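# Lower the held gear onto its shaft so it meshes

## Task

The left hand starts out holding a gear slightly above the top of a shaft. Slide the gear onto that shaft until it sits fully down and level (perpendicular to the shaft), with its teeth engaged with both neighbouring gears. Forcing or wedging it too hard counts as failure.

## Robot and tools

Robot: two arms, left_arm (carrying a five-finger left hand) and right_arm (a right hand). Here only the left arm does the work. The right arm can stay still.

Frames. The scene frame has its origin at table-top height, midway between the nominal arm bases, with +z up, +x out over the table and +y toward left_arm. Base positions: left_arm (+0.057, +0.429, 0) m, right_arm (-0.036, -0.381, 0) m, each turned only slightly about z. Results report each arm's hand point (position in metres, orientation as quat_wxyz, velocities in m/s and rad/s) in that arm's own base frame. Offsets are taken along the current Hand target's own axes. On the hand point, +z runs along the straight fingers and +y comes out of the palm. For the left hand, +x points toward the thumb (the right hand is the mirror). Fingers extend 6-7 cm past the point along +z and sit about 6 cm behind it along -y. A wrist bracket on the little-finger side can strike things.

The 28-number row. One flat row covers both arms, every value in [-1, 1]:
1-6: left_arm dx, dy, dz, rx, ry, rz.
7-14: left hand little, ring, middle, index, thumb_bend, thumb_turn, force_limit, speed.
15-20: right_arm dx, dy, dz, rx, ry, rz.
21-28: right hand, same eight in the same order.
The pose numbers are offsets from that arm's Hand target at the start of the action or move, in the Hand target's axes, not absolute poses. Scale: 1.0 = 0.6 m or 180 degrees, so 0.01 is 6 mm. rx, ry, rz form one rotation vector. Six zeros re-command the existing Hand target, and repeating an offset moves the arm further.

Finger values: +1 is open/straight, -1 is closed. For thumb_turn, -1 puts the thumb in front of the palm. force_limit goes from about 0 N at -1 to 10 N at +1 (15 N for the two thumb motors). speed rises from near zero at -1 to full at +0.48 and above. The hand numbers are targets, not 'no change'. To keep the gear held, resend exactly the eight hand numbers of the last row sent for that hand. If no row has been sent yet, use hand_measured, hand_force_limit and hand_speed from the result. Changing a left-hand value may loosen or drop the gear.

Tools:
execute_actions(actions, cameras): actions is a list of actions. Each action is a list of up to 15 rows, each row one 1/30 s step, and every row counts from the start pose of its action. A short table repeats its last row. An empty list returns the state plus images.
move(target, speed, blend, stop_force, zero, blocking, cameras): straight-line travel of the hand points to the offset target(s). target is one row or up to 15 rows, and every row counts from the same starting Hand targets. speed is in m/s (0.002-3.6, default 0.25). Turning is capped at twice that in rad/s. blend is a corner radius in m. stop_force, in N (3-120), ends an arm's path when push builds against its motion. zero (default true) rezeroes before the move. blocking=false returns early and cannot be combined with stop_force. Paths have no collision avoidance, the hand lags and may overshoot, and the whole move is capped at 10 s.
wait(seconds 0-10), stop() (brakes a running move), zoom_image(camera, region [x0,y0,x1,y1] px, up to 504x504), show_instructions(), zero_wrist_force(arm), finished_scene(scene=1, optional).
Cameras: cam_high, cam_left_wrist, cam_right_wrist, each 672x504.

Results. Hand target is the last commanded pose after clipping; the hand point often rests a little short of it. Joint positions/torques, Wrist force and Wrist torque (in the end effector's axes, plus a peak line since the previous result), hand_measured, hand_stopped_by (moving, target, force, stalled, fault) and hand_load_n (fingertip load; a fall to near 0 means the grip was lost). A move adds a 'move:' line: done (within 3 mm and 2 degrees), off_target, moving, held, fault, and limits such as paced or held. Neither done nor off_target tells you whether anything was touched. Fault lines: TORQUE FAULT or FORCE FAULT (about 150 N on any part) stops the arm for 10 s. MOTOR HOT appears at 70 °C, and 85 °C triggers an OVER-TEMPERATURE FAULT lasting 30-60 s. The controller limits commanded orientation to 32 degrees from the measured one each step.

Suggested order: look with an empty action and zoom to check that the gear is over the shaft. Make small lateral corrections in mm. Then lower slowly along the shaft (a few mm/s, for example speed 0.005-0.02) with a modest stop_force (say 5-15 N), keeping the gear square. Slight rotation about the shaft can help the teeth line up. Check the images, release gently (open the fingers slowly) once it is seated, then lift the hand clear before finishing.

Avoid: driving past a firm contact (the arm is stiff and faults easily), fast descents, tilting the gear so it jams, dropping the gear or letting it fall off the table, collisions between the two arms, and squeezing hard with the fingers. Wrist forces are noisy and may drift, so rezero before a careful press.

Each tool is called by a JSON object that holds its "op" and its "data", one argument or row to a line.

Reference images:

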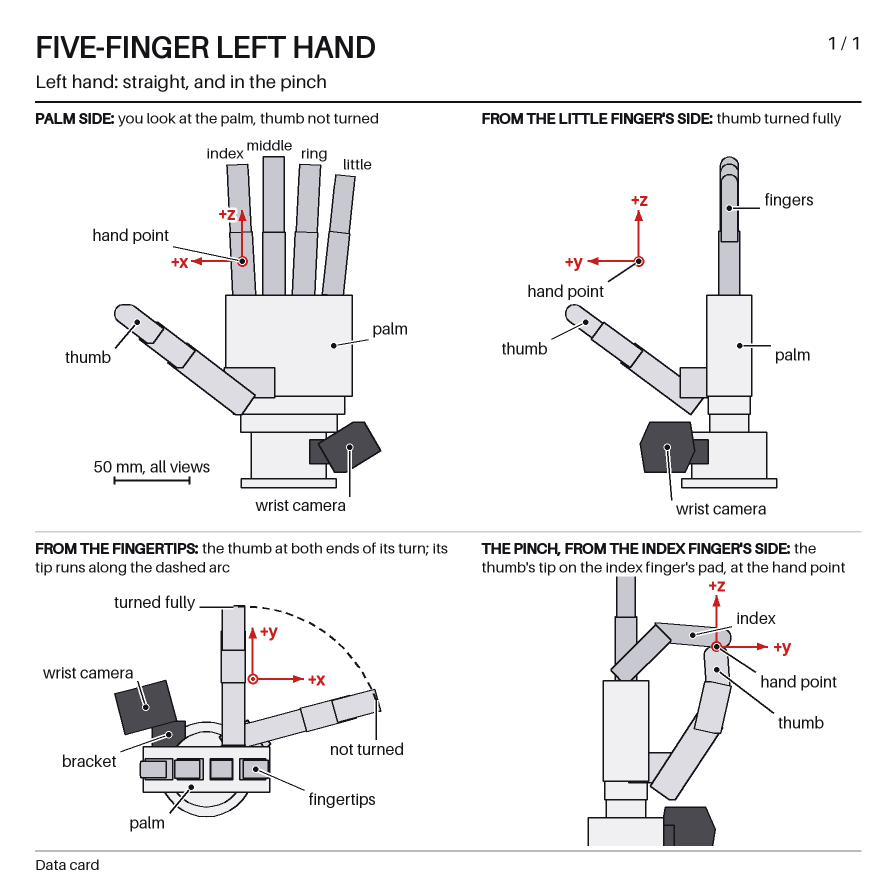

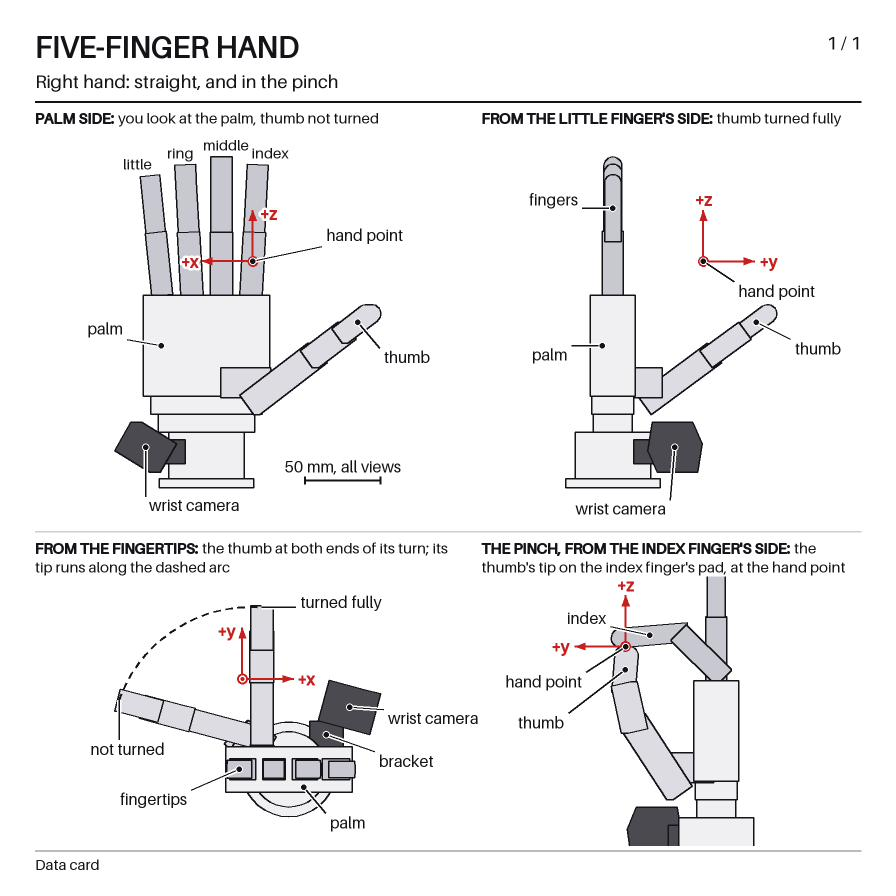

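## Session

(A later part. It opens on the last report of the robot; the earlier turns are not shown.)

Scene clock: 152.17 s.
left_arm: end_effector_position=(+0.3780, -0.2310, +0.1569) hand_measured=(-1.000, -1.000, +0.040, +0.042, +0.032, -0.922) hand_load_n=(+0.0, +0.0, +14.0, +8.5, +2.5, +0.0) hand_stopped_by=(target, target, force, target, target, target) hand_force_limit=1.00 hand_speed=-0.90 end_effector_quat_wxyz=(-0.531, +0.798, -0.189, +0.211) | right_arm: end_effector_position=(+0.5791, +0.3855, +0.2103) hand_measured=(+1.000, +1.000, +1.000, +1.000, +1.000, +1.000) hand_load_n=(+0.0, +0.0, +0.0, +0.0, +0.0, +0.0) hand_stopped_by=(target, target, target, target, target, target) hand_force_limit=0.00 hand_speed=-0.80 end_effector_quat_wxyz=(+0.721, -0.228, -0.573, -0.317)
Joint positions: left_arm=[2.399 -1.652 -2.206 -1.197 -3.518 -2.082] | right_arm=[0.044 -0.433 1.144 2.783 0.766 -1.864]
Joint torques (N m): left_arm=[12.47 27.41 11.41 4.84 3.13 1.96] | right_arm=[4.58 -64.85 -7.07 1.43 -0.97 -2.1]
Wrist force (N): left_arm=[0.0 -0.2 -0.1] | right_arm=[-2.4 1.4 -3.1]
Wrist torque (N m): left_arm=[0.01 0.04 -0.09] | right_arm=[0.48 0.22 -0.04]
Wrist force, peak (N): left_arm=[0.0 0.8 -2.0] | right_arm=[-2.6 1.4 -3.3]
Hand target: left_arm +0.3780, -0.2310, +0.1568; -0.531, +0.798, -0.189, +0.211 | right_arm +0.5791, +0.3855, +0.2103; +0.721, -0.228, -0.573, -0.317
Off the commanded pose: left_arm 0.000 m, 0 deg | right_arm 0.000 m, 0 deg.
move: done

No lateral force; continue.

{"op": "move", "data": {
  "target": [-0.00035,0.00062,-0.00175,-0.0038,0.02579,0.00963,-1.0,-1.0,0.04,0.04,0.032,-0.922,1.0,-0.9,0,0,0,0,0,0,1,1,1,1,1,1,0,-0.8],
  "speed": 0.04
}}

{"op": "move", "data": {
  "target": [-0.00035,0.00062,-0.00175,-0.0038,0.02579,0.00963,-1.0,-1.0,0.04,0.04,0.032,-0.922,1.0,-0.9,0,0,0,0,0,0,1,1,1,1,1,1,0,-0.8],
  "speed": 0.04,
  "cameras": ["cam_left_wrist","cam_right_wrist"]
}}

{"op": "zoom_image", "data": {
  "camera": "cam_left_wrist",
  "region": [130, 130, 290, 300]
}}

{"op": "zoom_image", "data": {
  "camera": "cam_right_wrist",
  "region": [265, 195, 365, 280]
}}

Scene clock: 155.07 s.
left_arm: end_effector_position=(+0.3772, -0.2318, +0.1569) hand_measured=(-1.000, -1.000, +0.040, +0.042, +0.032, -0.922) hand_load_n=(+0.0, +0.0, +14.0, +8.5, +2.5, +0.0) hand_stopped_by=(target, target, force, target, target, target) hand_force_limit=1.00 hand_speed=-0.90 end_effector_quat_wxyz=(-0.521, +0.789, -0.224, +0.234) | right_arm: end_effector_position=(+0.5791, +0.3855, +0.2103) hand_measured=(+1.000, +1.000, +1.000, +1.000, +1.000, +1.000) hand_load_n=(+0.0, +0.0, +0.0, +0.0, +0.0, +0.0) hand_stopped_by=(target, target, target, target, target, target) hand_force_limit=0.00 hand_speed=-0.80 end_effector_quat_wxyz=(+0.721, -0.228, -0.573, -0.317)
Joint positions: left_arm=[2.4 -1.643 -2.292 -0.894 -3.498 -1.841] | right_arm=[0.044 -0.433 1.144 2.783 0.766 -1.864]
Joint torques (N m): left_arm=[13.35 11.73 10.29 5.5 0.91 1.97] | right_arm=[4.15 -64.49 -7.44 1.19 -0.92 -2.22]
Wrist force (N): left_arm=[-0.3 0.0 0.0] | right_arm=[-2.3 1.4 -3.0]
Wrist torque (N m): left_arm=[0.04 0.11 -0.12] | right_arm=[0.48 0.20 -0.03]
Wrist force, peak (N): left_arm=[0.2 -0.6 0.1] | right_arm=[-2.3 1.4 -3.4]
Hand target: left_arm +0.3773, -0.2318, +0.1568; -0.521, +0.789, -0.224, +0.234 | right_arm +0.5791, +0.3855, +0.2103; +0.721, -0.228, -0.573, -0.317
Off the commanded pose: left_arm 0.000 m, 0 deg | right_arm 0.000 m, 0 deg.
move: done

Scene clock: 156.83 s.
left_arm: end_effector_position=(+0.3764, -0.2326, +0.1568) hand_measured=(-1.000, -1.000, +0.040, +0.042, +0.032, -0.922) hand_load_n=(+0.0, +0.0, +15.0, +8.5, +3.5, -0.5) hand_stopped_by=(target, target, force, target, target, target) hand_force_limit=1.00 hand_speed=-0.90 end_effector_quat_wxyz=(-0.511, +0.779, -0.258, +0.257) | right_arm: end_effector_position=(+0.5791, +0.3855, +0.2103) hand_measured=(+1.000, +1.000, +1.000, +1.000, +1.000, +1.000) hand_load_n=(+0.0, +0.0, +0.0, +0.0, +0.0, +0.0) hand_stopped_by=(target, target, target, target, target, target) hand_force_limit=0.00 hand_speed=-0.80 end_effector_quat_wxyz=(+0.721, -0.228, -0.573, -0.317)
Joint positions: left_arm=[2.406 -1.661 -2.367 -0.55 -3.499 -1.573] | right_arm=[0.044 -0.433 1.144 2.783 0.766 -1.864]
Joint torques (N m): left_arm=[10.53 11.15 11.06 5.8 -1.15 1.9] | right_arm=[4.59 -65.02 -8.06 1.15 -0.98 -2.29]
Wrist force (N): left_arm=[-3.1 -1.3 0.9] | right_arm=[-2.2 1.5 -3.0]
Wrist torque (N m): left_arm=[0.05 0.04 -0.02] | right_arm=[0.49 0.19 -0.03]
Wrist force, peak (N): left_arm=[-3.5 -1.0 1.4] | right_arm=[-2.4 1.6 -3.3]
Hand target: left_arm +0.3764, -0.2326, +0.1568; -0.511, +0.779, -0.258, +0.257 | right_arm +0.5791, +0.3855, +0.2103; +0.721, -0.228, -0.573, -0.317
Off the commanded pose: left_arm 0.000 m, 0 deg | right_arm 0.000 m, 0 deg.
move: done
Images, in order (width x height): cam_left_wrist 672x504, cam_right_wrist 672x504.

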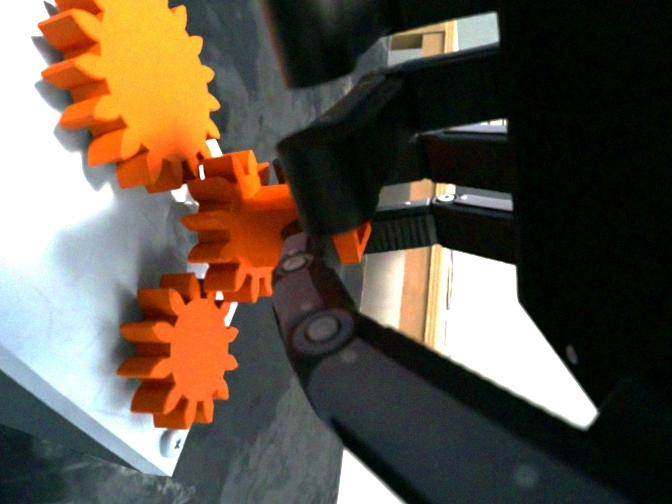

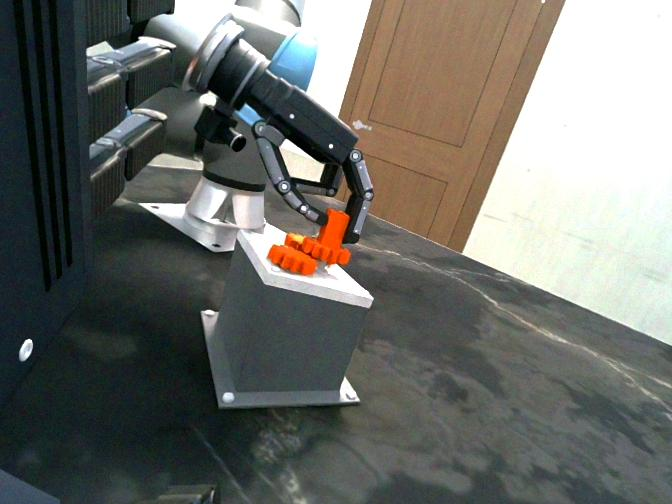

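Scaled by 2.965.

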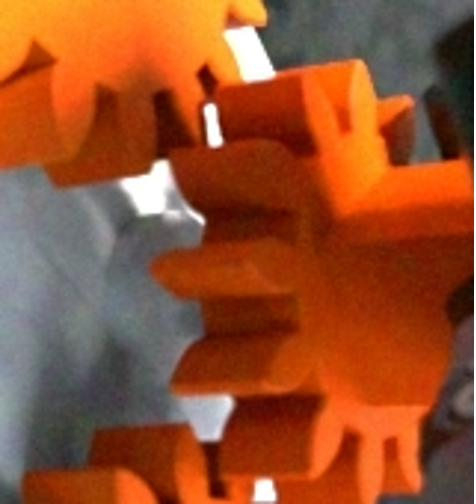

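Scaled by 5.040.

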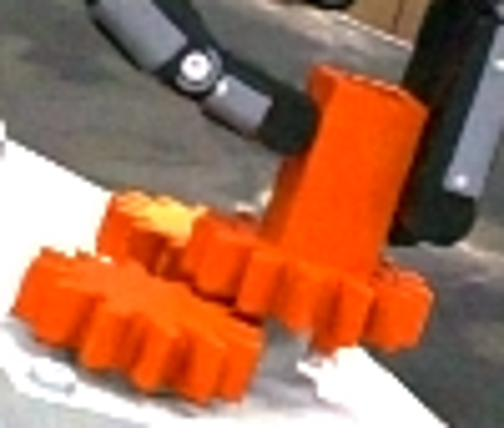

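{"op": "move", "data": {
  "target": [-0.0006,-0.00017,0.0002,0,0,0,-1.0,-1.0,0.04,0.04,0.032,-0.922,1.0,-0.9,0,0,0,0,0,0,1,1,1,1,1,1,0,-0.8],
  "speed": 0.01
}}

{"op": "move", "data": {
  "target": [-0.00091,0.00619,0.00231,0,0,0,-1.0,-1.0,0.04,0.04,0.032,-0.922,1.0,-0.9,0,0,0,0,0,0,1,1,1,1,1,1,0,-0.8],
  "speed": 0.006,
  "stop_force": 4,
  "cameras": ["cam_left_wrist","cam_right_wrist"]
}}

{"op": "zoom_image", "data": {
  "camera": "cam_left_wrist",
  "region": [130, 130, 290, 300]
}}

Scene clock: 159.20 s.
left_arm: end_effector_position=(+0.3762, -0.2323, +0.1568) hand_measured=(-1.000, -1.000, +0.040, +0.042, +0.032, -0.922) hand_load_n=(+0.0, +0.0, +14.0, +8.5, +3.0, +0.0) hand_stopped_by=(target, target, force, target, target, target) hand_force_limit=1.00 hand_speed=-0.90 end_effector_quat_wxyz=(-0.511, +0.779, -0.258, +0.257) | right_arm: end_effector_position=(+0.5791, +0.3855, +0.2103) hand_measured=(+1.000, +1.000, +1.000, +1.000, +1.000, +1.000) hand_load_n=(+0.0, +0.0, +0.0, +0.0, +0.0, +0.0) hand_stopped_by=(target, target, target, target, target, target) hand_force_limit=0.00 hand_speed=-0.80 end_effector_quat_wxyz=(+0.721, -0.228, -0.573, -0.317)
Joint positions: left_arm=[2.407 -1.661 -2.368 -0.546 -3.499 -1.571] | right_arm=[0.044 -0.433 1.144 2.783 0.766 -1.864]
Joint torques (N m): left_arm=[12.2 25.44 10.14 5.4 -0.67 2.05] | right_arm=[3.42 -64.27 -7.46 1.17 -0.95 -2.17]
Wrist force (N): left_arm=[-0.4 -0.1 -0.1] | right_arm=[-2.3 1.4 -3.2]
Wrist torque (N m): left_arm=[0.03 0.10 -0.11] | right_arm=[0.48 0.22 -0.04]
Wrist force, peak (N): left_arm=[-3.6 -1.4 1.2] | right_arm=[-2.5 1.6 -3.3]
Hand target: left_arm +0.3762, -0.2322, +0.1568; -0.511, +0.779, -0.258, +0.257 | right_arm +0.5791, +0.3855, +0.2103; +0.721, -0.228, -0.573, -0.317
Off the commanded pose: left_arm 0.000 m, 0 deg | right_arm 0.000 m, 0 deg.
move: done

Scene clock: 160.70 s.
left_arm: end_effector_position=(+0.3762, -0.2322, +0.1548) hand_measured=(-1.000, -1.000, +0.040, +0.042, +0.032, -0.922) hand_load_n=(+0.0, +0.0, +14.0, +9.0, +1.5, +0.0) hand_stopped_by=(target, target, force, target, target, target) hand_force_limit=1.00 hand_speed=-0.90 end_effector_quat_wxyz=(-0.511, +0.779, -0.258, +0.257) | right_arm: end_effector_position=(+0.5791, +0.3855, +0.2103) hand_measured=(+1.000, +1.000, +1.000, +1.000, +1.000, +1.000) hand_load_n=(+0.0, +0.0, +0.0, +0.0, +0.0, +0.0) hand_stopped_by=(target, target, target, target, target, target) hand_force_limit=0.00 hand_speed=-0.80 end_effector_quat_wxyz=(+0.721, -0.228, -0.573, -0.317)
Joint positions: left_arm=[2.407 -1.666 -2.37 -0.539 -3.499 -1.571] | right_arm=[0.044 -0.433 1.144 2.783 0.766 -1.864]
Joint torques (N m): left_arm=[11.84 24.55 19.45 -0.8 -0.76 1.74] | right_arm=[3.78 -64.07 -7.29 1.05 -0.99 -2.13]
Wrist force (N): left_arm=[0.9 -3.6 -1.1] | right_arm=[-2.3 1.5 -3.2]
Wrist torque (N m): left_arm=[0.01 0.04 -0.01] | right_arm=[0.50 0.20 -0.03]
Wrist force, peak (N): left_arm=[2.1 -7.5 -1.6] | right_arm=[-2.4 1.6 -3.3]
Hand target: left_arm +0.3762, -0.2322, +0.1548; -0.511, +0.779, -0.258, +0.257 (not the last commanded pose) | right_arm +0.5791, +0.3855, +0.2103; +0.721, -0.228, -0.573, -0.317
Off the commanded pose: left_arm 0.002 m, 0 deg | right_arm 0.000 m, 0 deg.
move: contact (left_arm)
Images, in order (width x height): cam_left_wrist 672x504, cam_right_wrist 672x504.

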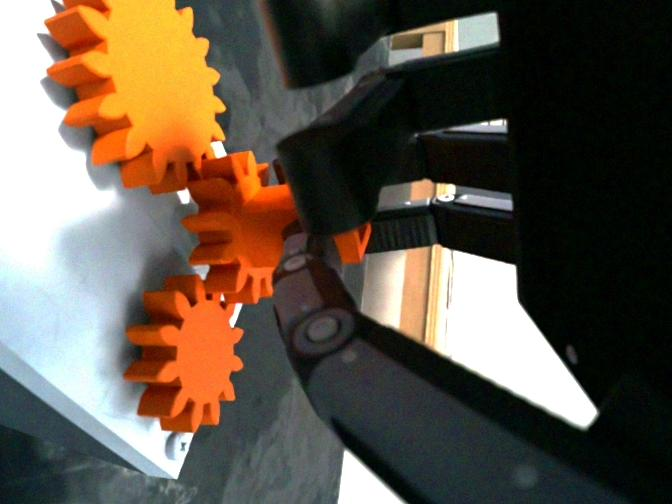

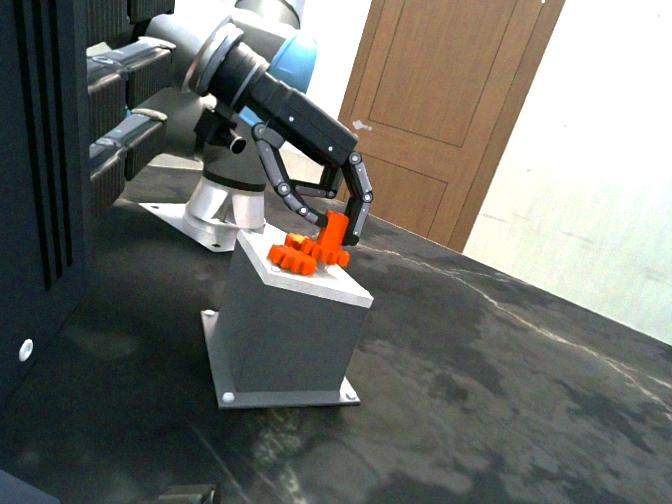

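Scaled by 2.965.

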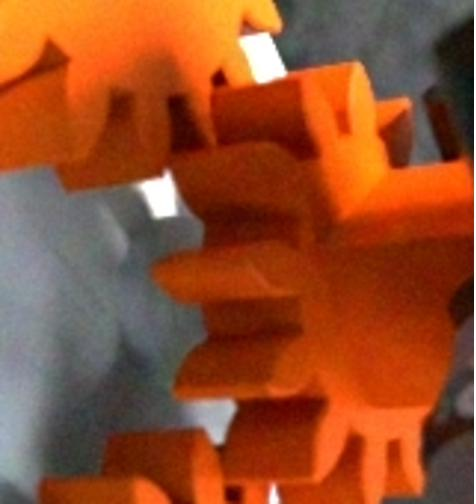

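{"op": "zoom_image", "data": {
  "camera": "cam_left_wrist",
  "region": [110, 240, 290, 440]
}}

{"op": "zoom_image", "data": {
  "camera": "cam_left_wrist",
  "region": [160, 250, 260, 320]
}}

{"op": "zoom_image", "data": {
  "camera": "cam_left_wrist",
  "region": [150, 120, 250, 200]
}}

{"op": "zoom_image", "data": {
  "camera": "cam_left_wrist",
  "region": [30, 0, 240, 210]
}}

Scaled by 2.520.

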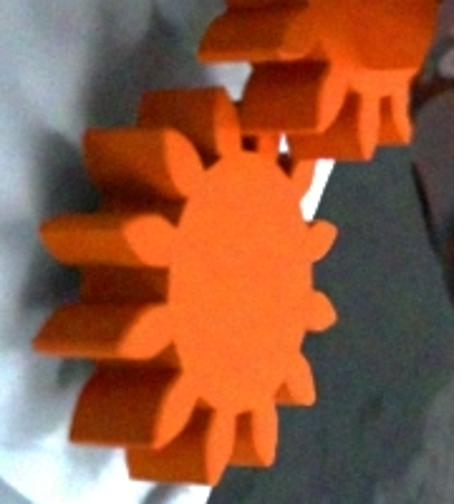

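Scaled by 5.040.

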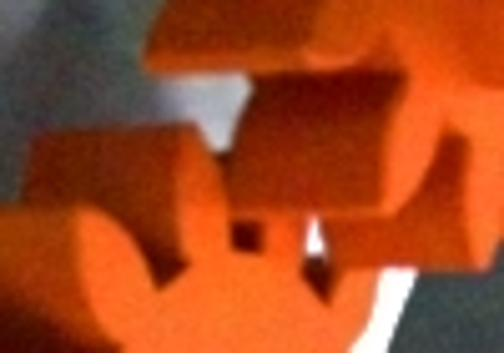

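Scaled by 5.040.

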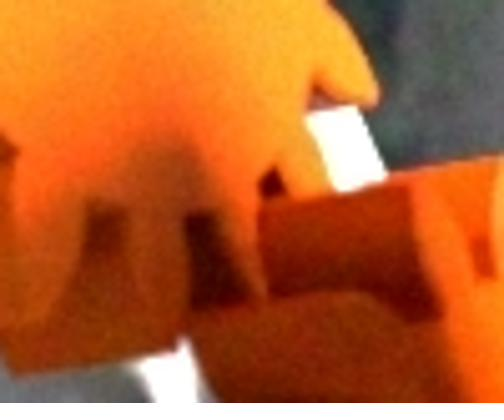

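Scaled by 2.400.

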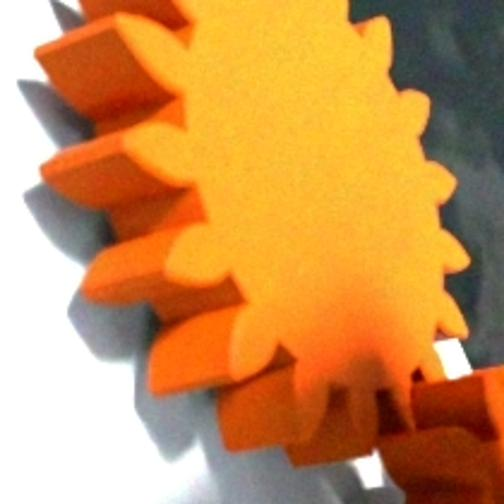

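{"op": "move", "data": {
  "target": [-0.00005,-0.00037,-0.00093,-0.00152,0.01032,0.00385,-1.0,-1.0,0.04,0.04,0.032,-0.922,1.0,-0.9,0,0,0,0,0,0,1,1,1,1,1,1,0,-0.8],
  "speed": 0.04
}}

{"op": "move", "data": {
  "target": [-0.00091,0.00619,0.00231,0,0,0,-1.0,-1.0,0.04,0.04,0.032,-0.922,1.0,-0.9,0,0,0,0,0,0,1,1,1,1,1,1,0,-0.8],
  "speed": 0.006,
  "stop_force": 4
}}

Scene clock: 168.93 s.
left_arm: end_effector_position=(+0.3759, -0.2325, +0.1552) hand_measured=(-1.000, -1.000, +0.040, +0.042, +0.032, -0.922) hand_load_n=(+0.0, +0.0, +14.5, +8.5, +3.0, +0.0) hand_stopped_by=(target, target, force, target, target, target) hand_force_limit=1.00 hand_speed=-0.90 end_effector_quat_wxyz=(-0.506, +0.774, -0.272, +0.266) | right_arm: end_effector_position=(+0.5791, +0.3855, +0.2103) hand_measured=(+1.000, +1.000, +1.000, +1.000, +1.000, +1.000) hand_load_n=(+0.0, +0.0, +0.5, +0.0, -0.5, +0.0) hand_stopped_by=(target, target, target, target, target, target) hand_force_limit=0.00 hand_speed=-0.80 end_effector_quat_wxyz=(+0.721, -0.228, -0.573, -0.317)
Joint positions: left_arm=[2.41 -1.679 -2.394 -0.403 -3.506 -1.464] | right_arm=[0.044 -0.433 1.144 2.783 0.766 -1.864]
Joint torques (N m): left_arm=[12.17 9.68 9.77 5.3 -0.95 1.67] | right_arm=[3.22 -65.01 -7.96 0.67 -0.97 -2.13]
Wrist force (N): left_arm=[-0.8 -0.2 0.3] | right_arm=[-2.1 1.5 -3.3]
Wrist torque (N m): left_arm=[0.03 0.10 -0.09] | right_arm=[0.50 0.19 -0.02]
Wrist force, peak (N): left_arm=[0.4 -4.3 -1.1] | right_arm=[-2.5 1.6 -3.4]
Hand target: left_arm +0.3759, -0.2325, +0.1552; -0.506, +0.774, -0.272, +0.266 | right_arm +0.5791, +0.3855, +0.2103; +0.721, -0.228, -0.573, -0.317
Off the commanded pose: left_arm 0.000 m, 0 deg | right_arm 0.000 m, 0 deg.
move: done

Scene clock: 170.13 s.
left_arm: end_effector_position=(+0.3759, -0.2325, +0.1548) hand_measured=(-1.000, -1.000, +0.040, +0.042, +0.032, -0.922) hand_load_n=(+0.0, +0.0, +14.5, +9.0, +2.0, +0.0) hand_stopped_by=(target, target, force, target, target, target) hand_force_limit=1.00 hand_speed=-0.90 end_effector_quat_wxyz=(-0.506, +0.774, -0.272, +0.266) | right_arm: end_effector_position=(+0.5791, +0.3855, +0.2103) hand_measured=(+1.000, +1.000, +1.000, +1.000, +1.000, +1.000) hand_load_n=(+0.0, +0.0, +0.0, +0.0, +0.0, +0.0) hand_stopped_by=(target, target, target, target, target, target) hand_force_limit=0.00 hand_speed=-0.80 end_effector_quat_wxyz=(+0.721, -0.228, -0.573, -0.317)
Joint positions: left_arm=[2.41 -1.68 -2.395 -0.401 -3.506 -1.464] | right_arm=[0.044 -0.433 1.144 2.783 0.766 -1.864]
Joint torques (N m): left_arm=[8.97 24.61 19.77 -0.58 -0.92 0.27] | right_arm=[3.35 -64.54 -7.59 1.09 -1.07 -1.98]
Wrist force (N): left_arm=[0.3 -2.7 -0.3] | right_arm=[-2.2 1.4 -3.0]
Wrist torque (N m): left_arm=[-0.01 0.06 -0.01] | right_arm=[0.48 0.20 -0.03]
Wrist force, peak (N): left_arm=[1.5 -5.8 -0.9] | right_arm=[-2.5 1.6 -3.1]
Hand target: left_arm +0.3759, -0.2325, +0.1548; -0.506, +0.774, -0.272, +0.266 (not the last commanded pose) | right_arm +0.5791, +0.3855, +0.2103; +0.721, -0.228, -0.573, -0.317
Off the commanded pose: left_arm 0.004 m, 0 deg | right_arm 0.000 m, 0 deg.
move: contact (left_arm)

{"op": "move", "data": {
  "target": [0.00034,-0.00105,0.001,0.00266,-0.01805,-0.00674,-1.0,-1.0,0.04,0.04,0.032,-0.922,1.0,-0.9,0,0,0,0,0,0,1,1,1,1,1,1,0,-0.8],
  "speed": 0.04
}}

{"op": "move", "data": {
  "target": [-0.00091,0.00619,0.00231,0,0,0,-1.0,-1.0,0.04,0.04,0.032,-0.922,1.0,-0.9,0,0,0,0,0,0,1,1,1,1,1,1,0,-0.8],
  "speed": 0.006,
  "stop_force": 4
}}

Scene clock: 172.73 s.
left_arm: end_effector_position=(+0.3765, -0.2321, +0.1552) hand_measured=(-1.000, -1.000, +0.040, +0.042, +0.032, -0.922) hand_load_n=(+0.0, +0.0, +14.0, +8.5, +2.5, +0.0) hand_stopped_by=(target, target, force, target, target, target) hand_force_limit=1.00 hand_speed=-0.90 end_effector_quat_wxyz=(-0.514, +0.782, -0.248, +0.250) | right_arm: end_effector_position=(+0.5791, +0.3855, +0.2103) hand_measured=(+1.000, +1.000, +1.000, +1.000, +1.000, +1.000) hand_load_n=(+0.0, +0.0, +0.0, +0.0, +0.0, +0.0) hand_stopped_by=(target, target, target, target, target, target) hand_force_limit=0.00 hand_speed=-0.80 end_effector_quat_wxyz=(+0.721, -0.228, -0.573, -0.317)
Joint positions: left_arm=[2.404 -1.657 -2.349 -0.645 -3.497 -1.652] | right_arm=[0.044 -0.433 1.144 2.783 0.766 -1.864]
Joint torques (N m): left_arm=[-15.58 25.37 20.74 -0.51 3.03 -2.04] | right_arm=[2.62 -64.68 -7.02 0.91 -1.02 -1.99]
Wrist force (N): left_arm=[-0.2 -0.3 -0.2] | right_arm=[-2.3 1.4 -3.2]
Wrist torque (N m): left_arm=[0.00 0.03 0.12] | right_arm=[0.48 0.20 -0.03]
Wrist force, peak (N): left_arm=[0.7 -3.5 -0.7] | right_arm=[-2.4 1.6 -3.3]
Hand target: left_arm +0.3765, -0.2321, +0.1552; -0.514, +0.782, -0.248, +0.250 | right_arm +0.5791, +0.3855, +0.2103; +0.721, -0.228, -0.573, -0.317
Off the commanded pose: left_arm 0.000 m, 0 deg | right_arm 0.000 m, 0 deg.
move: done

Scene clock: 173.90 s.
left_arm: end_effector_position=(+0.3766, -0.2321, +0.1549) hand_measured=(-1.000, -1.000, +0.040, +0.042, +0.032, -0.922) hand_load_n=(+0.0, +0.0, +14.5, +9.0, +1.5, +0.0) hand_stopped_by=(target, target, force, target, target, target) hand_force_limit=1.00 hand_speed=-0.90 end_effector_quat_wxyz=(-0.514, +0.782, -0.248, +0.250) | right_arm: end_effector_position=(+0.5791, +0.3855, +0.2103) hand_measured=(+1.000, +1.000, +1.000, +1.000, +1.000, +1.000) hand_load_n=(+0.0, +0.0, +0.0, +0.0, +0.5, +0.0) hand_stopped_by=(target, target, target, target, target, target) hand_force_limit=0.00 hand_speed=-0.80 end_effector_quat_wxyz=(+0.721, -0.228, -0.573, -0.317)
Joint positions: left_arm=[2.404 -1.658 -2.349 -0.644 -3.496 -1.652] | right_arm=[0.044 -0.433 1.144 2.783 0.766 -1.864]
Joint torques (N m): left_arm=[-11.51 24.65 20.64 -0.79 -1.23 1.55] | right_arm=[2.79 -64.55 -8.23 0.77 -1.02 -2.05]
Wrist force (N): left_arm=[0.8 -3.2 -0.6] | right_arm=[-2.3 1.5 -3.1]
Wrist torque (N m): left_arm=[-0.03 0.01 0.20] | right_arm=[0.48 0.21 -0.03]
Wrist force, peak (N): left_arm=[2.1 -6.5 -1.7] | right_arm=[-2.3 1.7 -3.4]
Hand target: left_arm +0.3766, -0.2321, +0.1549; -0.514, +0.782, -0.248, +0.250 (not the last commanded pose) | right_arm +0.5791, +0.3855, +0.2103; +0.721, -0.228, -0.573, -0.317
Off the commanded pose: left_arm 0.004 m, 0 deg | right_arm 0.000 m, 0 deg.
move: contact (left_arm)

{"op": "wait", "data": {
  "seconds": 0.1,
  "cameras": ["cam_left_wrist","cam_right_wrist","cam_high"]
}}

{"op": "zoom_image", "data": {
  "camera": "cam_left_wrist",
  "region": [170, 250, 240, 310]
}}

{"op": "zoom_image", "data": {
  "camera": "cam_left_wrist",
  "region": [150, 130, 230, 200]
}}

{"op": "zoom_image", "data": {
  "camera": "cam_right_wrist",
  "region": [265, 225, 355, 285]
}}

Scene clock: 175.90 s.
left_arm: end_effector_position=(+0.3766, -0.2321, +0.1549) hand_measured=(-1.000, -1.000, +0.040, +0.042, +0.032, -0.922) hand_load_n=(+0.0, +0.0, +14.0, +9.0, +1.5, +0.0) hand_stopped_by=(target, target, force, target, target, target) hand_force_limit=1.00 hand_speed=-0.90 end_effector_quat_wxyz=(-0.514, +0.782, -0.248, +0.250) | right_arm: end_effector_position=(+0.5791, +0.3855, +0.2103) hand_measured=(+1.000, +1.000, +1.000, +1.000, +1.000, +1.000) hand_load_n=(-0.5, +0.0, +0.0, +0.0, -0.5, +0.0) hand_stopped_by=(target, target, target, target, target, target) hand_force_limit=0.00 hand_speed=-0.80 end_effector_quat_wxyz=(+0.721, -0.228, -0.573, -0.317)
Joint positions: left_arm=[2.404 -1.658 -2.349 -0.644 -3.496 -1.652] | right_arm=[0.044 -0.433 1.144 2.783 0.766 -1.864]
Joint torques (N m): left_arm=[-5.17 25.4 20.02 -0.41 -1.44 1.55] | right_arm=[3.45 -64.23 -8.03 0.56 -0.95 -2.03]
Wrist force (N): left_arm=[0.2 -2.8 -0.3] | right_arm=[-2.3 1.5 -3.1]
Wrist torque (N m): left_arm=[-0.04 0.05 0.19] | right_arm=[0.49 0.19 -0.03]
Wrist force, peak (N): left_arm=[0.6 -3.8 -1.0] | right_arm=[-2.4 1.5 -3.3]
Hand target: left_arm +0.3766, -0.2321, +0.1549; -0.514, +0.782, -0.248, +0.250 (not the last commanded pose) | right_arm +0.5791, +0.3855, +0.2103; +0.721, -0.228, -0.573, -0.317
Off the commanded pose: left_arm 0.004 m, 0 deg | right_arm 0.000 m, 0 deg.
wait: 0.10 s; at rest from the start

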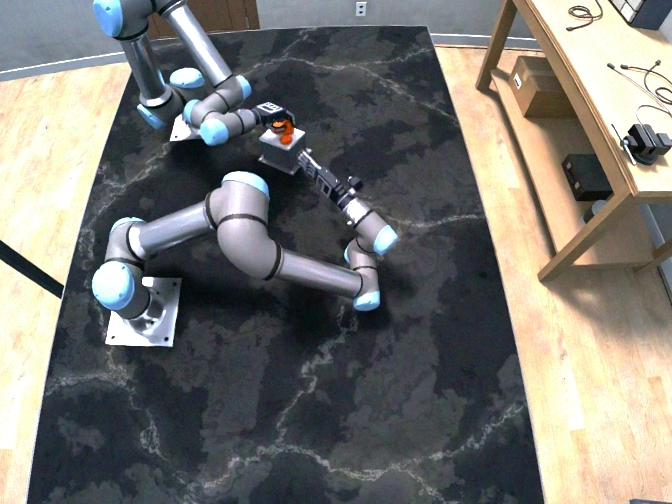

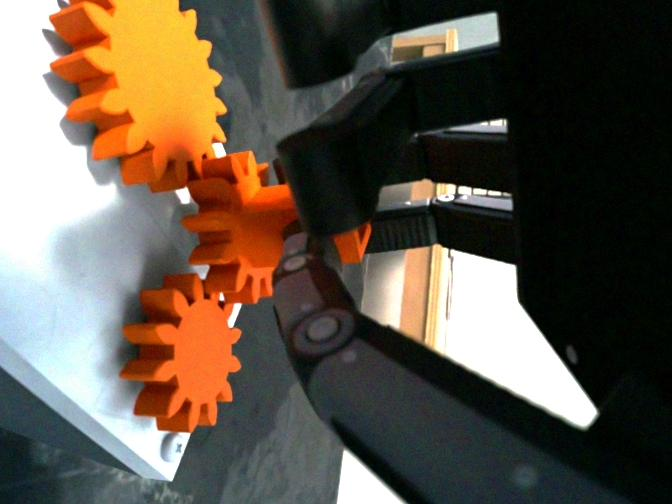

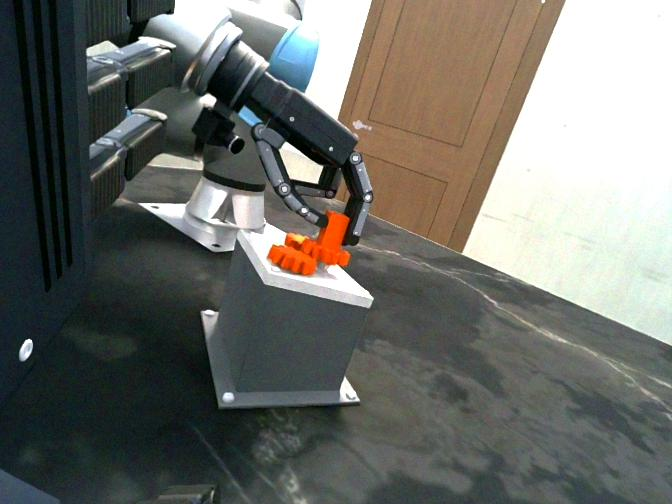

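Scaled by 7.200.

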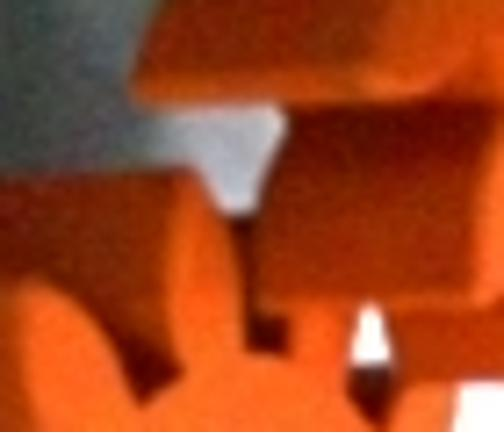

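Scaled by 6.300.

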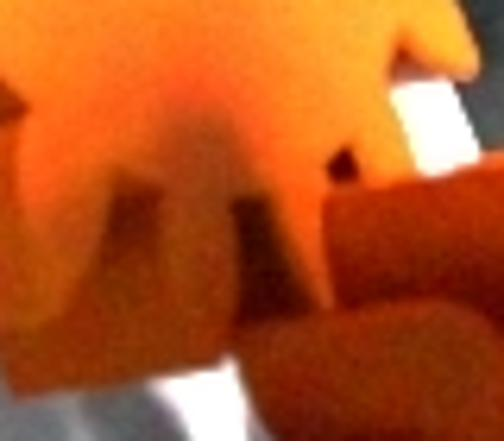

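Scaled by 5.600.

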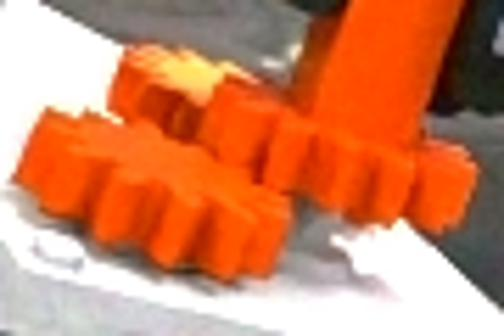

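{"op": "move", "data": {
  "target": [-0.00046,0.00309,0.00116,0,0,0,-1.0,-1.0,0.04,0.04,0.032,-0.922,1.0,-0.9,0,0,0,0,0,0,1,1,1,1,1,1,0,-0.8],
  "speed": 0.004,
  "stop_force": 6,
  "cameras": ["cam_left_wrist","cam_right_wrist"]
}}

Scene clock: 186.67 s.
left_arm: end_effector_position=(+0.3766, -0.2321, +0.1545) hand_measured=(-1.000, -1.000, +0.040, +0.042, +0.032, -0.922) hand_load_n=(+0.0, +0.0, +14.5, +9.5, +1.0, +0.0) hand_stopped_by=(target, target, force, target, target, target) hand_force_limit=1.00 hand_speed=-0.90 end_effector_quat_wxyz=(-0.514, +0.782, -0.248, +0.250) | right_arm: end_effector_position=(+0.5791, +0.3855, +0.2103) hand_measured=(+1.000, +1.000, +1.000, +1.000, +1.000, +1.000) hand_load_n=(+0.0, +0.0, +0.0, +0.0, +0.0, +0.0) hand_stopped_by=(target, target, target, target, target, target) hand_force_limit=0.00 hand_speed=-0.80 end_effector_quat_wxyz=(+0.721, -0.228, -0.573, -0.317)
Joint positions: left_arm=[2.404 -1.659 -2.35 -0.643 -3.496 -1.652] | right_arm=[0.044 -0.433 1.144 2.783 0.766 -1.864]
Joint torques (N m): left_arm=[6.75 24.28 17.96 -1.27 -1.45 0.15] | right_arm=[2.71 -64.21 -7.74 0.5 -0.98 -1.98]
Wrist force (N): left_arm=[2.3 -8.6 -2.0] | right_arm=[-2.3 1.4 -3.1]
Wrist torque (N m): left_arm=[-0.11 0.03 0.30] | right_arm=[0.48 0.21 -0.04]
Wrist force, peak (N): left_arm=[4.0 -11.6 -2.9] | right_arm=[-2.3 1.7 -3.5]
Hand target: left_arm +0.3766, -0.2321, +0.1545; -0.514, +0.782, -0.248, +0.250 (not the last commanded pose) | right_arm +0.5791, +0.3855, +0.2103; +0.721, -0.228, -0.573, -0.317
Off the commanded pose: left_arm 0.002 m, 0 deg | right_arm 0.000 m, 0 deg.
move: contact (left_arm)
Images, in order (width x height): cam_left_wrist 672x504, cam_right_wrist 672x504.

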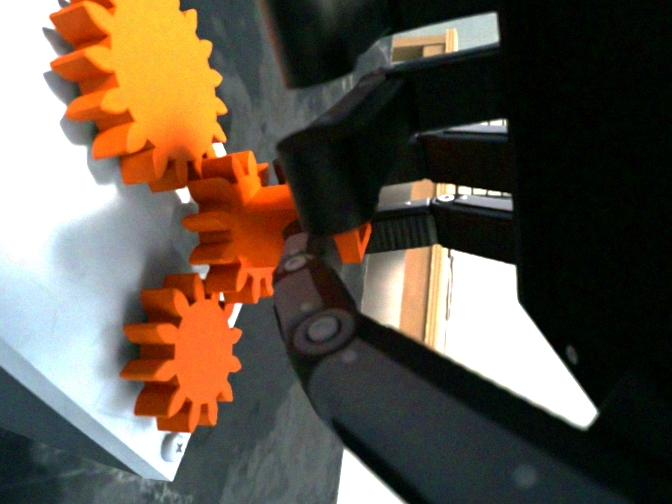

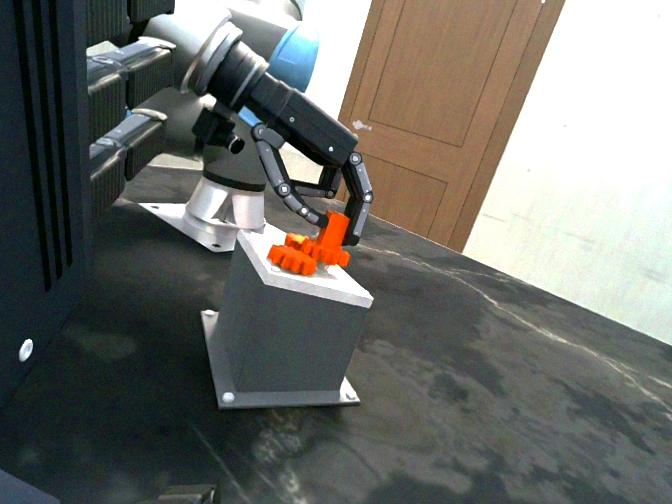

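{"op": "move", "data": {
  "target": [0.00002,-0.00037,-0.00042,-0.00053,0.00361,0.00135,-1.0,-1.0,0.04,0.04,0.032,-0.922,1.0,-0.9,0,0,0,0,0,0,1,1,1,1,1,1,0,-0.8],
  "speed": 0.04
}}

{"op": "move", "data": {
  "target": [-0.00005,0.00009,-0.00025,-0.00053,0.00361,0.00135,-1.0,-1.0,0.04,0.04,0.032,-0.922,1.0,-0.9,0,0,0,0,0,0,1,1,1,1,1,1,0,-0.8],
  "speed": 0.04
}}

{"op": "move", "data": {
  "target": [-0.00005,0.00009,-0.00025,-0.00053,0.00361,0.00135,-1.0,-1.0,0.04,0.04,0.032,-0.922,1.0,-0.9,0,0,0,0,0,0,1,1,1,1,1,1,0,-0.8],
  "speed": 0.04
}}

{"op": "move", "data": {
  "target": [-0.00005,0.00009,-0.00025,-0.00053,0.00361,0.00135,-1.0,-1.0,0.04,0.04,0.032,-0.922,1.0,-0.9,0,0,0,0,0,0,1,1,1,1,1,1,0,-0.8],
  "speed": 0.04
}}

Scene clock: 195.37 s.
left_arm: end_effector_position=(+0.3765, -0.2322, +0.1548) hand_measured=(-1.000, -1.000, +0.040, +0.042, +0.032, -0.922) hand_load_n=(+0.0, +0.0, +14.5, +9.0, +2.0, +0.0) hand_stopped_by=(target, target, force, target, target, target) hand_force_limit=1.00 hand_speed=-0.90 end_effector_quat_wxyz=(-0.512, +0.781, -0.253, +0.253) | right_arm: end_effector_position=(+0.5791, +0.3855, +0.2103) hand_measured=(+1.000, +1.000, +1.000, +1.000, +1.000, +1.000) hand_load_n=(+0.0, +0.0, +0.5, +0.0, +0.0, -0.5) hand_stopped_by=(target, target, target, target, target, target) hand_force_limit=0.00 hand_speed=-0.80 end_effector_quat_wxyz=(+0.721, -0.228, -0.573, -0.317)
Joint positions: left_arm=[2.405 -1.662 -2.359 -0.595 -3.497 -1.614] | right_arm=[0.044 -0.433 1.144 2.783 0.766 -1.864]
Joint torques (N m): left_arm=[12.33 10.98 7.84 5.29 -1.23 1.74] | right_arm=[2.1 -63.82 -8.66 0.38 -0.83 -2.17]
Wrist force (N): left_arm=[-0.7 -2.3 -0.5] | right_arm=[-2.3 1.6 -3.2]
Wrist torque (N m): left_arm=[-0.04 0.07 -0.02] | right_arm=[0.51 0.21 -0.03]
Wrist force, peak (N): left_arm=[2.4 -9.0 -2.2] | right_arm=[-2.4 1.6 -3.4]
Hand target: left_arm +0.3765, -0.2322, +0.1548; -0.512, +0.781, -0.253, +0.253 | right_arm +0.5791, +0.3855, +0.2103; +0.721, -0.228, -0.573, -0.317
Off the commanded pose: left_arm 0.000 m, 0 deg | right_arm 0.000 m, 0 deg.
move: done

Scene clock: 196.33 s.
left_arm: end_effector_position=(+0.3764, -0.2323, +0.1548) hand_measured=(-1.000, -1.000, +0.040, +0.042, +0.032, -0.922) hand_load_n=(+0.0, +0.0, +14.0, +8.5, +1.5, +0.0) hand_stopped_by=(target, target, force, target, target, target) hand_force_limit=1.00 hand_speed=-0.90 end_effector_quat_wxyz=(-0.511, +0.779, -0.257, +0.256) | right_arm: end_effector_position=(+0.5791, +0.3855, +0.2103) hand_measured=(+1.000, +1.000, +1.000, +1.000, +1.000, +1.000) hand_load_n=(+0.0, +0.0, +0.0, +0.0, +0.0, +0.0) hand_stopped_by=(target, target, target, target, target, target) hand_force_limit=0.00 hand_speed=-0.80 end_effector_quat_wxyz=(+0.721, -0.228, -0.573, -0.317)
Joint positions: left_arm=[2.406 -1.666 -2.368 -0.546 -3.499 -1.577] | right_arm=[0.044 -0.433 1.144 2.783 0.766 -1.864]
Joint torques (N m): left_arm=[12.36 10.47 8.92 5.03 -0.94 1.7] | right_arm=[2.25 -64.27 -7.94 0.24 -0.99 -1.88]
Wrist force (N): left_arm=[-0.1 -2.9 -0.9] | right_arm=[-2.2 1.5 -3.1]
Wrist torque (N m): left_arm=[-0.04 0.07 -0.03] | right_arm=[0.50 0.21 -0.02]
Wrist force, peak (N): left_arm=[0.0 -3.0 -1.0] | right_arm=[-2.3 1.5 -3.3]
Hand target: left_arm +0.3764, -0.2323, +0.1548; -0.511, +0.779, -0.257, +0.256 | right_arm +0.5791, +0.3855, +0.2103; +0.721, -0.228, -0.573, -0.317
Off the commanded pose: left_arm 0.000 m, 0 deg | right_arm 0.000 m, 0 deg.
move: done

Scene clock: 197.30 s.
left_arm: end_effector_position=(+0.3762, -0.2324, +0.1548) hand_measured=(-1.000, -1.000, +0.040, +0.042, +0.032, -0.922) hand_load_n=(+0.0, +0.0, +14.0, +9.0, +1.5, +0.0) hand_stopped_by=(target, target, force, target, target, target) hand_force_limit=1.00 hand_speed=-0.90 end_effector_quat_wxyz=(-0.509, +0.778, -0.262, +0.260) | right_arm: end_effector_position=(+0.5791, +0.3855, +0.2103) hand_measured=(+1.000, +1.000, +1.000, +1.000, +1.000, +1.000) hand_load_n=(+0.0, +0.0, +0.0, +0.0, +0.0, +0.0) hand_stopped_by=(target, target, target, target, target, target) hand_force_limit=0.00 hand_speed=-0.80 end_effector_quat_wxyz=(+0.721, -0.228, -0.573, -0.317)
Joint positions: left_arm=[2.408 -1.67 -2.378 -0.497 -3.501 -1.539] | right_arm=[0.044 -0.433 1.144 2.783 0.766 -1.864]
Joint torques (N m): left_arm=[12.56 10.17 8.63 5.19 -1.24 2.1] | right_arm=[2.02 -63.8 -8.12 0.25 -0.97 -1.97]
Wrist force (N): left_arm=[0.1 -2.6 -0.8] | right_arm=[-2.4 1.4 -3.3]
Wrist torque (N m): left_arm=[-0.05 0.00 -0.03] | right_arm=[0.49 0.22 -0.04]
Wrist force, peak (N): left_arm=[-0.2 -2.7 -1.1] | right_arm=[-2.4 1.4 -3.3]
Hand target: left_arm +0.3762, -0.2324, +0.1548; -0.509, +0.778, -0.262, +0.260 | right_arm +0.5791, +0.3855, +0.2103; +0.721, -0.228, -0.573, -0.317
Off the commanded pose: left_arm 0.000 m, 0 deg | right_arm 0.000 m, 0 deg.
move: done

Scene clock: 198.27 s.
left_arm: end_effector_position=(+0.3761, -0.2325, +0.1548) hand_measured=(-1.000, -1.000, +0.040, +0.042, +0.032, -0.922) hand_load_n=(+0.0, +0.0, +14.0, +9.0, +2.0, +0.5) hand_stopped_by=(target, target, force, target, target, target) hand_force_limit=1.00 hand_speed=-0.90 end_effector_quat_wxyz=(-0.508, +0.776, -0.267, +0.263) | right_arm: end_effector_position=(+0.5791, +0.3855, +0.2103) hand_measured=(+1.000, +1.000, +1.000, +1.000, +1.000, +1.000) hand_load_n=(+0.0, +0.0, +0.0, +0.0, +0.0, +0.0) hand_stopped_by=(target, target, target, target, target, target) hand_force_limit=0.00 hand_speed=-0.80 end_effector_quat_wxyz=(+0.721, -0.228, -0.573, -0.317)
Joint positions: left_arm=[2.409 -1.675 -2.386 -0.448 -3.503 -1.501] | right_arm=[0.044 -0.433 1.144 2.783 0.766 -1.864]
Joint torques (N m): left_arm=[11.33 9.07 8.23 5.28 -1.47 1.58] | right_arm=[2.07 -63.78 -8.3 0.16 -0.94 -1.96]
Wrist force (N): left_arm=[-0.3 -2.1 0.1] | right_arm=[-2.2 1.5 -3.4]
Wrist torque (N m): left_arm=[-0.02 0.02 -0.02] | right_arm=[0.51 0.19 -0.02]
Wrist force, peak (N): left_arm=[-0.5 -3.1 -0.4] | right_arm=[-2.3 1.6 -3.5]
Hand target: left_arm +0.3761, -0.2325, +0.1548; -0.508, +0.776, -0.267, +0.263 | right_arm +0.5791, +0.3855, +0.2103; +0.721, -0.228, -0.573, -0.317
Off the commanded pose: left_arm 0.000 m, 0 deg | right_arm 0.000 m, 0 deg.
move: done

{"op": "wait", "data": {
  "seconds": 0.1,
  "cameras": ["cam_left_wrist","cam_right_wrist"]
}}

{"op": "zoom_image", "data": {
  "camera": "cam_right_wrist",
  "region": [300, 200, 360, 280]
}}

{"op": "zoom_image", "data": {
  "camera": "cam_right_wrist",
  "region": [270, 200, 360, 290]
}}

{"op": "zoom_image", "data": {
  "camera": "cam_left_wrist",
  "region": [140, 130, 300, 310]
}}

Scene clock: 201.10 s.
left_arm: end_effector_position=(+0.3761, -0.2325, +0.1548) hand_measured=(-1.000, -1.000, +0.040, +0.042, +0.032, -0.922) hand_load_n=(+0.0, +0.0, +14.0, +9.0, +2.0, +0.0) hand_stopped_by=(target, target, force, target, target, target) hand_force_limit=1.00 hand_speed=-0.90 end_effector_quat_wxyz=(-0.508, +0.776, -0.267, +0.263) | right_arm: end_effector_position=(+0.5791, +0.3855, +0.2103) hand_measured=(+1.000, +1.000, +1.000, +1.000, +1.000, +1.000) hand_load_n=(+0.0, +0.0, +0.0, +0.0, +0.0, +0.0) hand_stopped_by=(target, target, target, target, target, target) hand_force_limit=0.00 hand_speed=-0.80 end_effector_quat_wxyz=(+0.721, -0.228, -0.573, -0.317)
Joint positions: left_arm=[2.409 -1.675 -2.386 -0.448 -3.503 -1.501] | right_arm=[0.044 -0.433 1.144 2.783 0.766 -1.864]
Joint torques (N m): left_arm=[12.1 9.95 7.58 5.09 -1.08 1.71] | right_arm=[1.37 -64.48 -8.31 0 -1.01 -2.06]
Wrist force (N): left_arm=[-0.1 -2.8 -0.7] | right_arm=[-2.3 1.4 -3.1]
Wrist torque (N m): left_arm=[-0.03 0.01 -0.02] | right_arm=[0.47 0.20 -0.04]
Wrist force, peak (N): left_arm=[0.1 -3.1 -0.3] | right_arm=[-2.7 1.6 -3.1]
Hand target: left_arm +0.3761, -0.2325, +0.1548; -0.508, +0.776, -0.267, +0.263 | right_arm +0.5791, +0.3855, +0.2103; +0.721, -0.228, -0.573, -0.317
Off the commanded pose: left_arm 0.000 m, 0 deg | right_arm 0.000 m, 0 deg.
wait: 0.10 s; at rest from the start
Images, in order (width x height): cam_left_wrist 672x504, cam_right_wrist 672x504.

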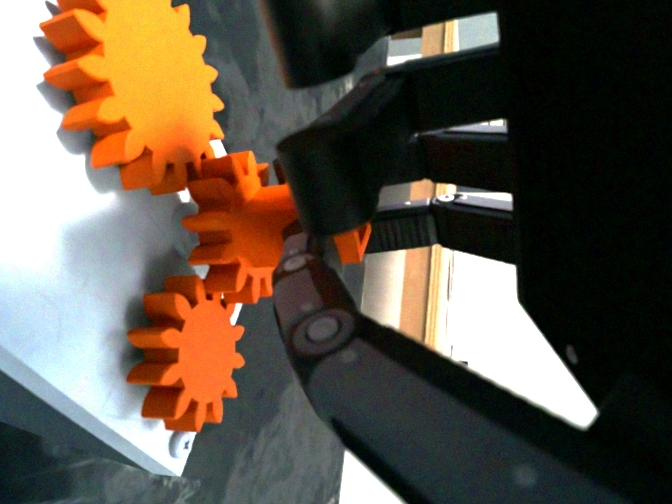

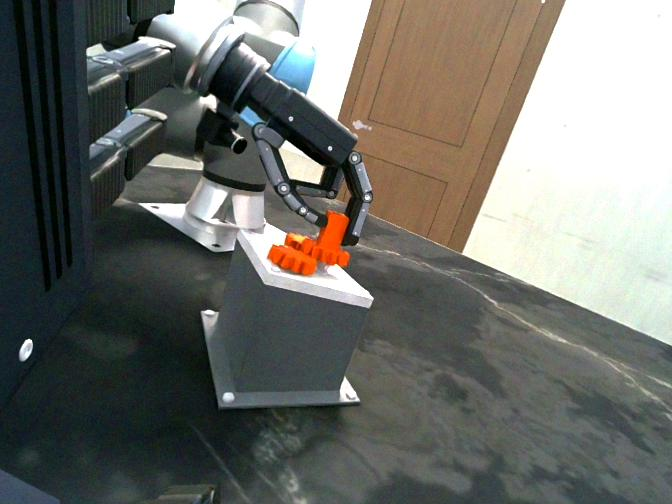

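Scaled by 6.300.

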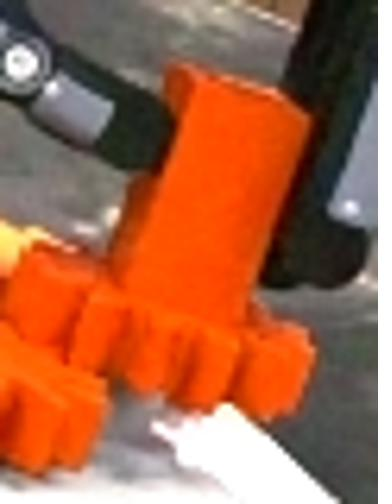

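Scaled by 5.600.

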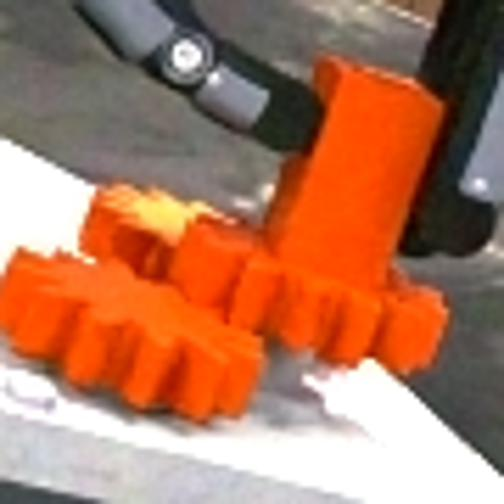

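Scaled by 2.800.

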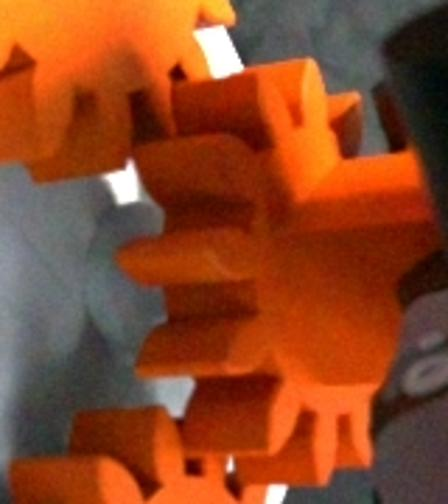

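{"op": "zoom_image", "data": {
  "camera": "cam_right_wrist",
  "region": [260, 190, 390, 310]
}}

Scaled by 3.877.

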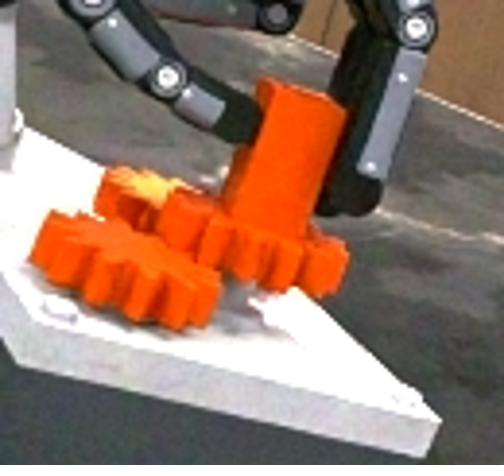

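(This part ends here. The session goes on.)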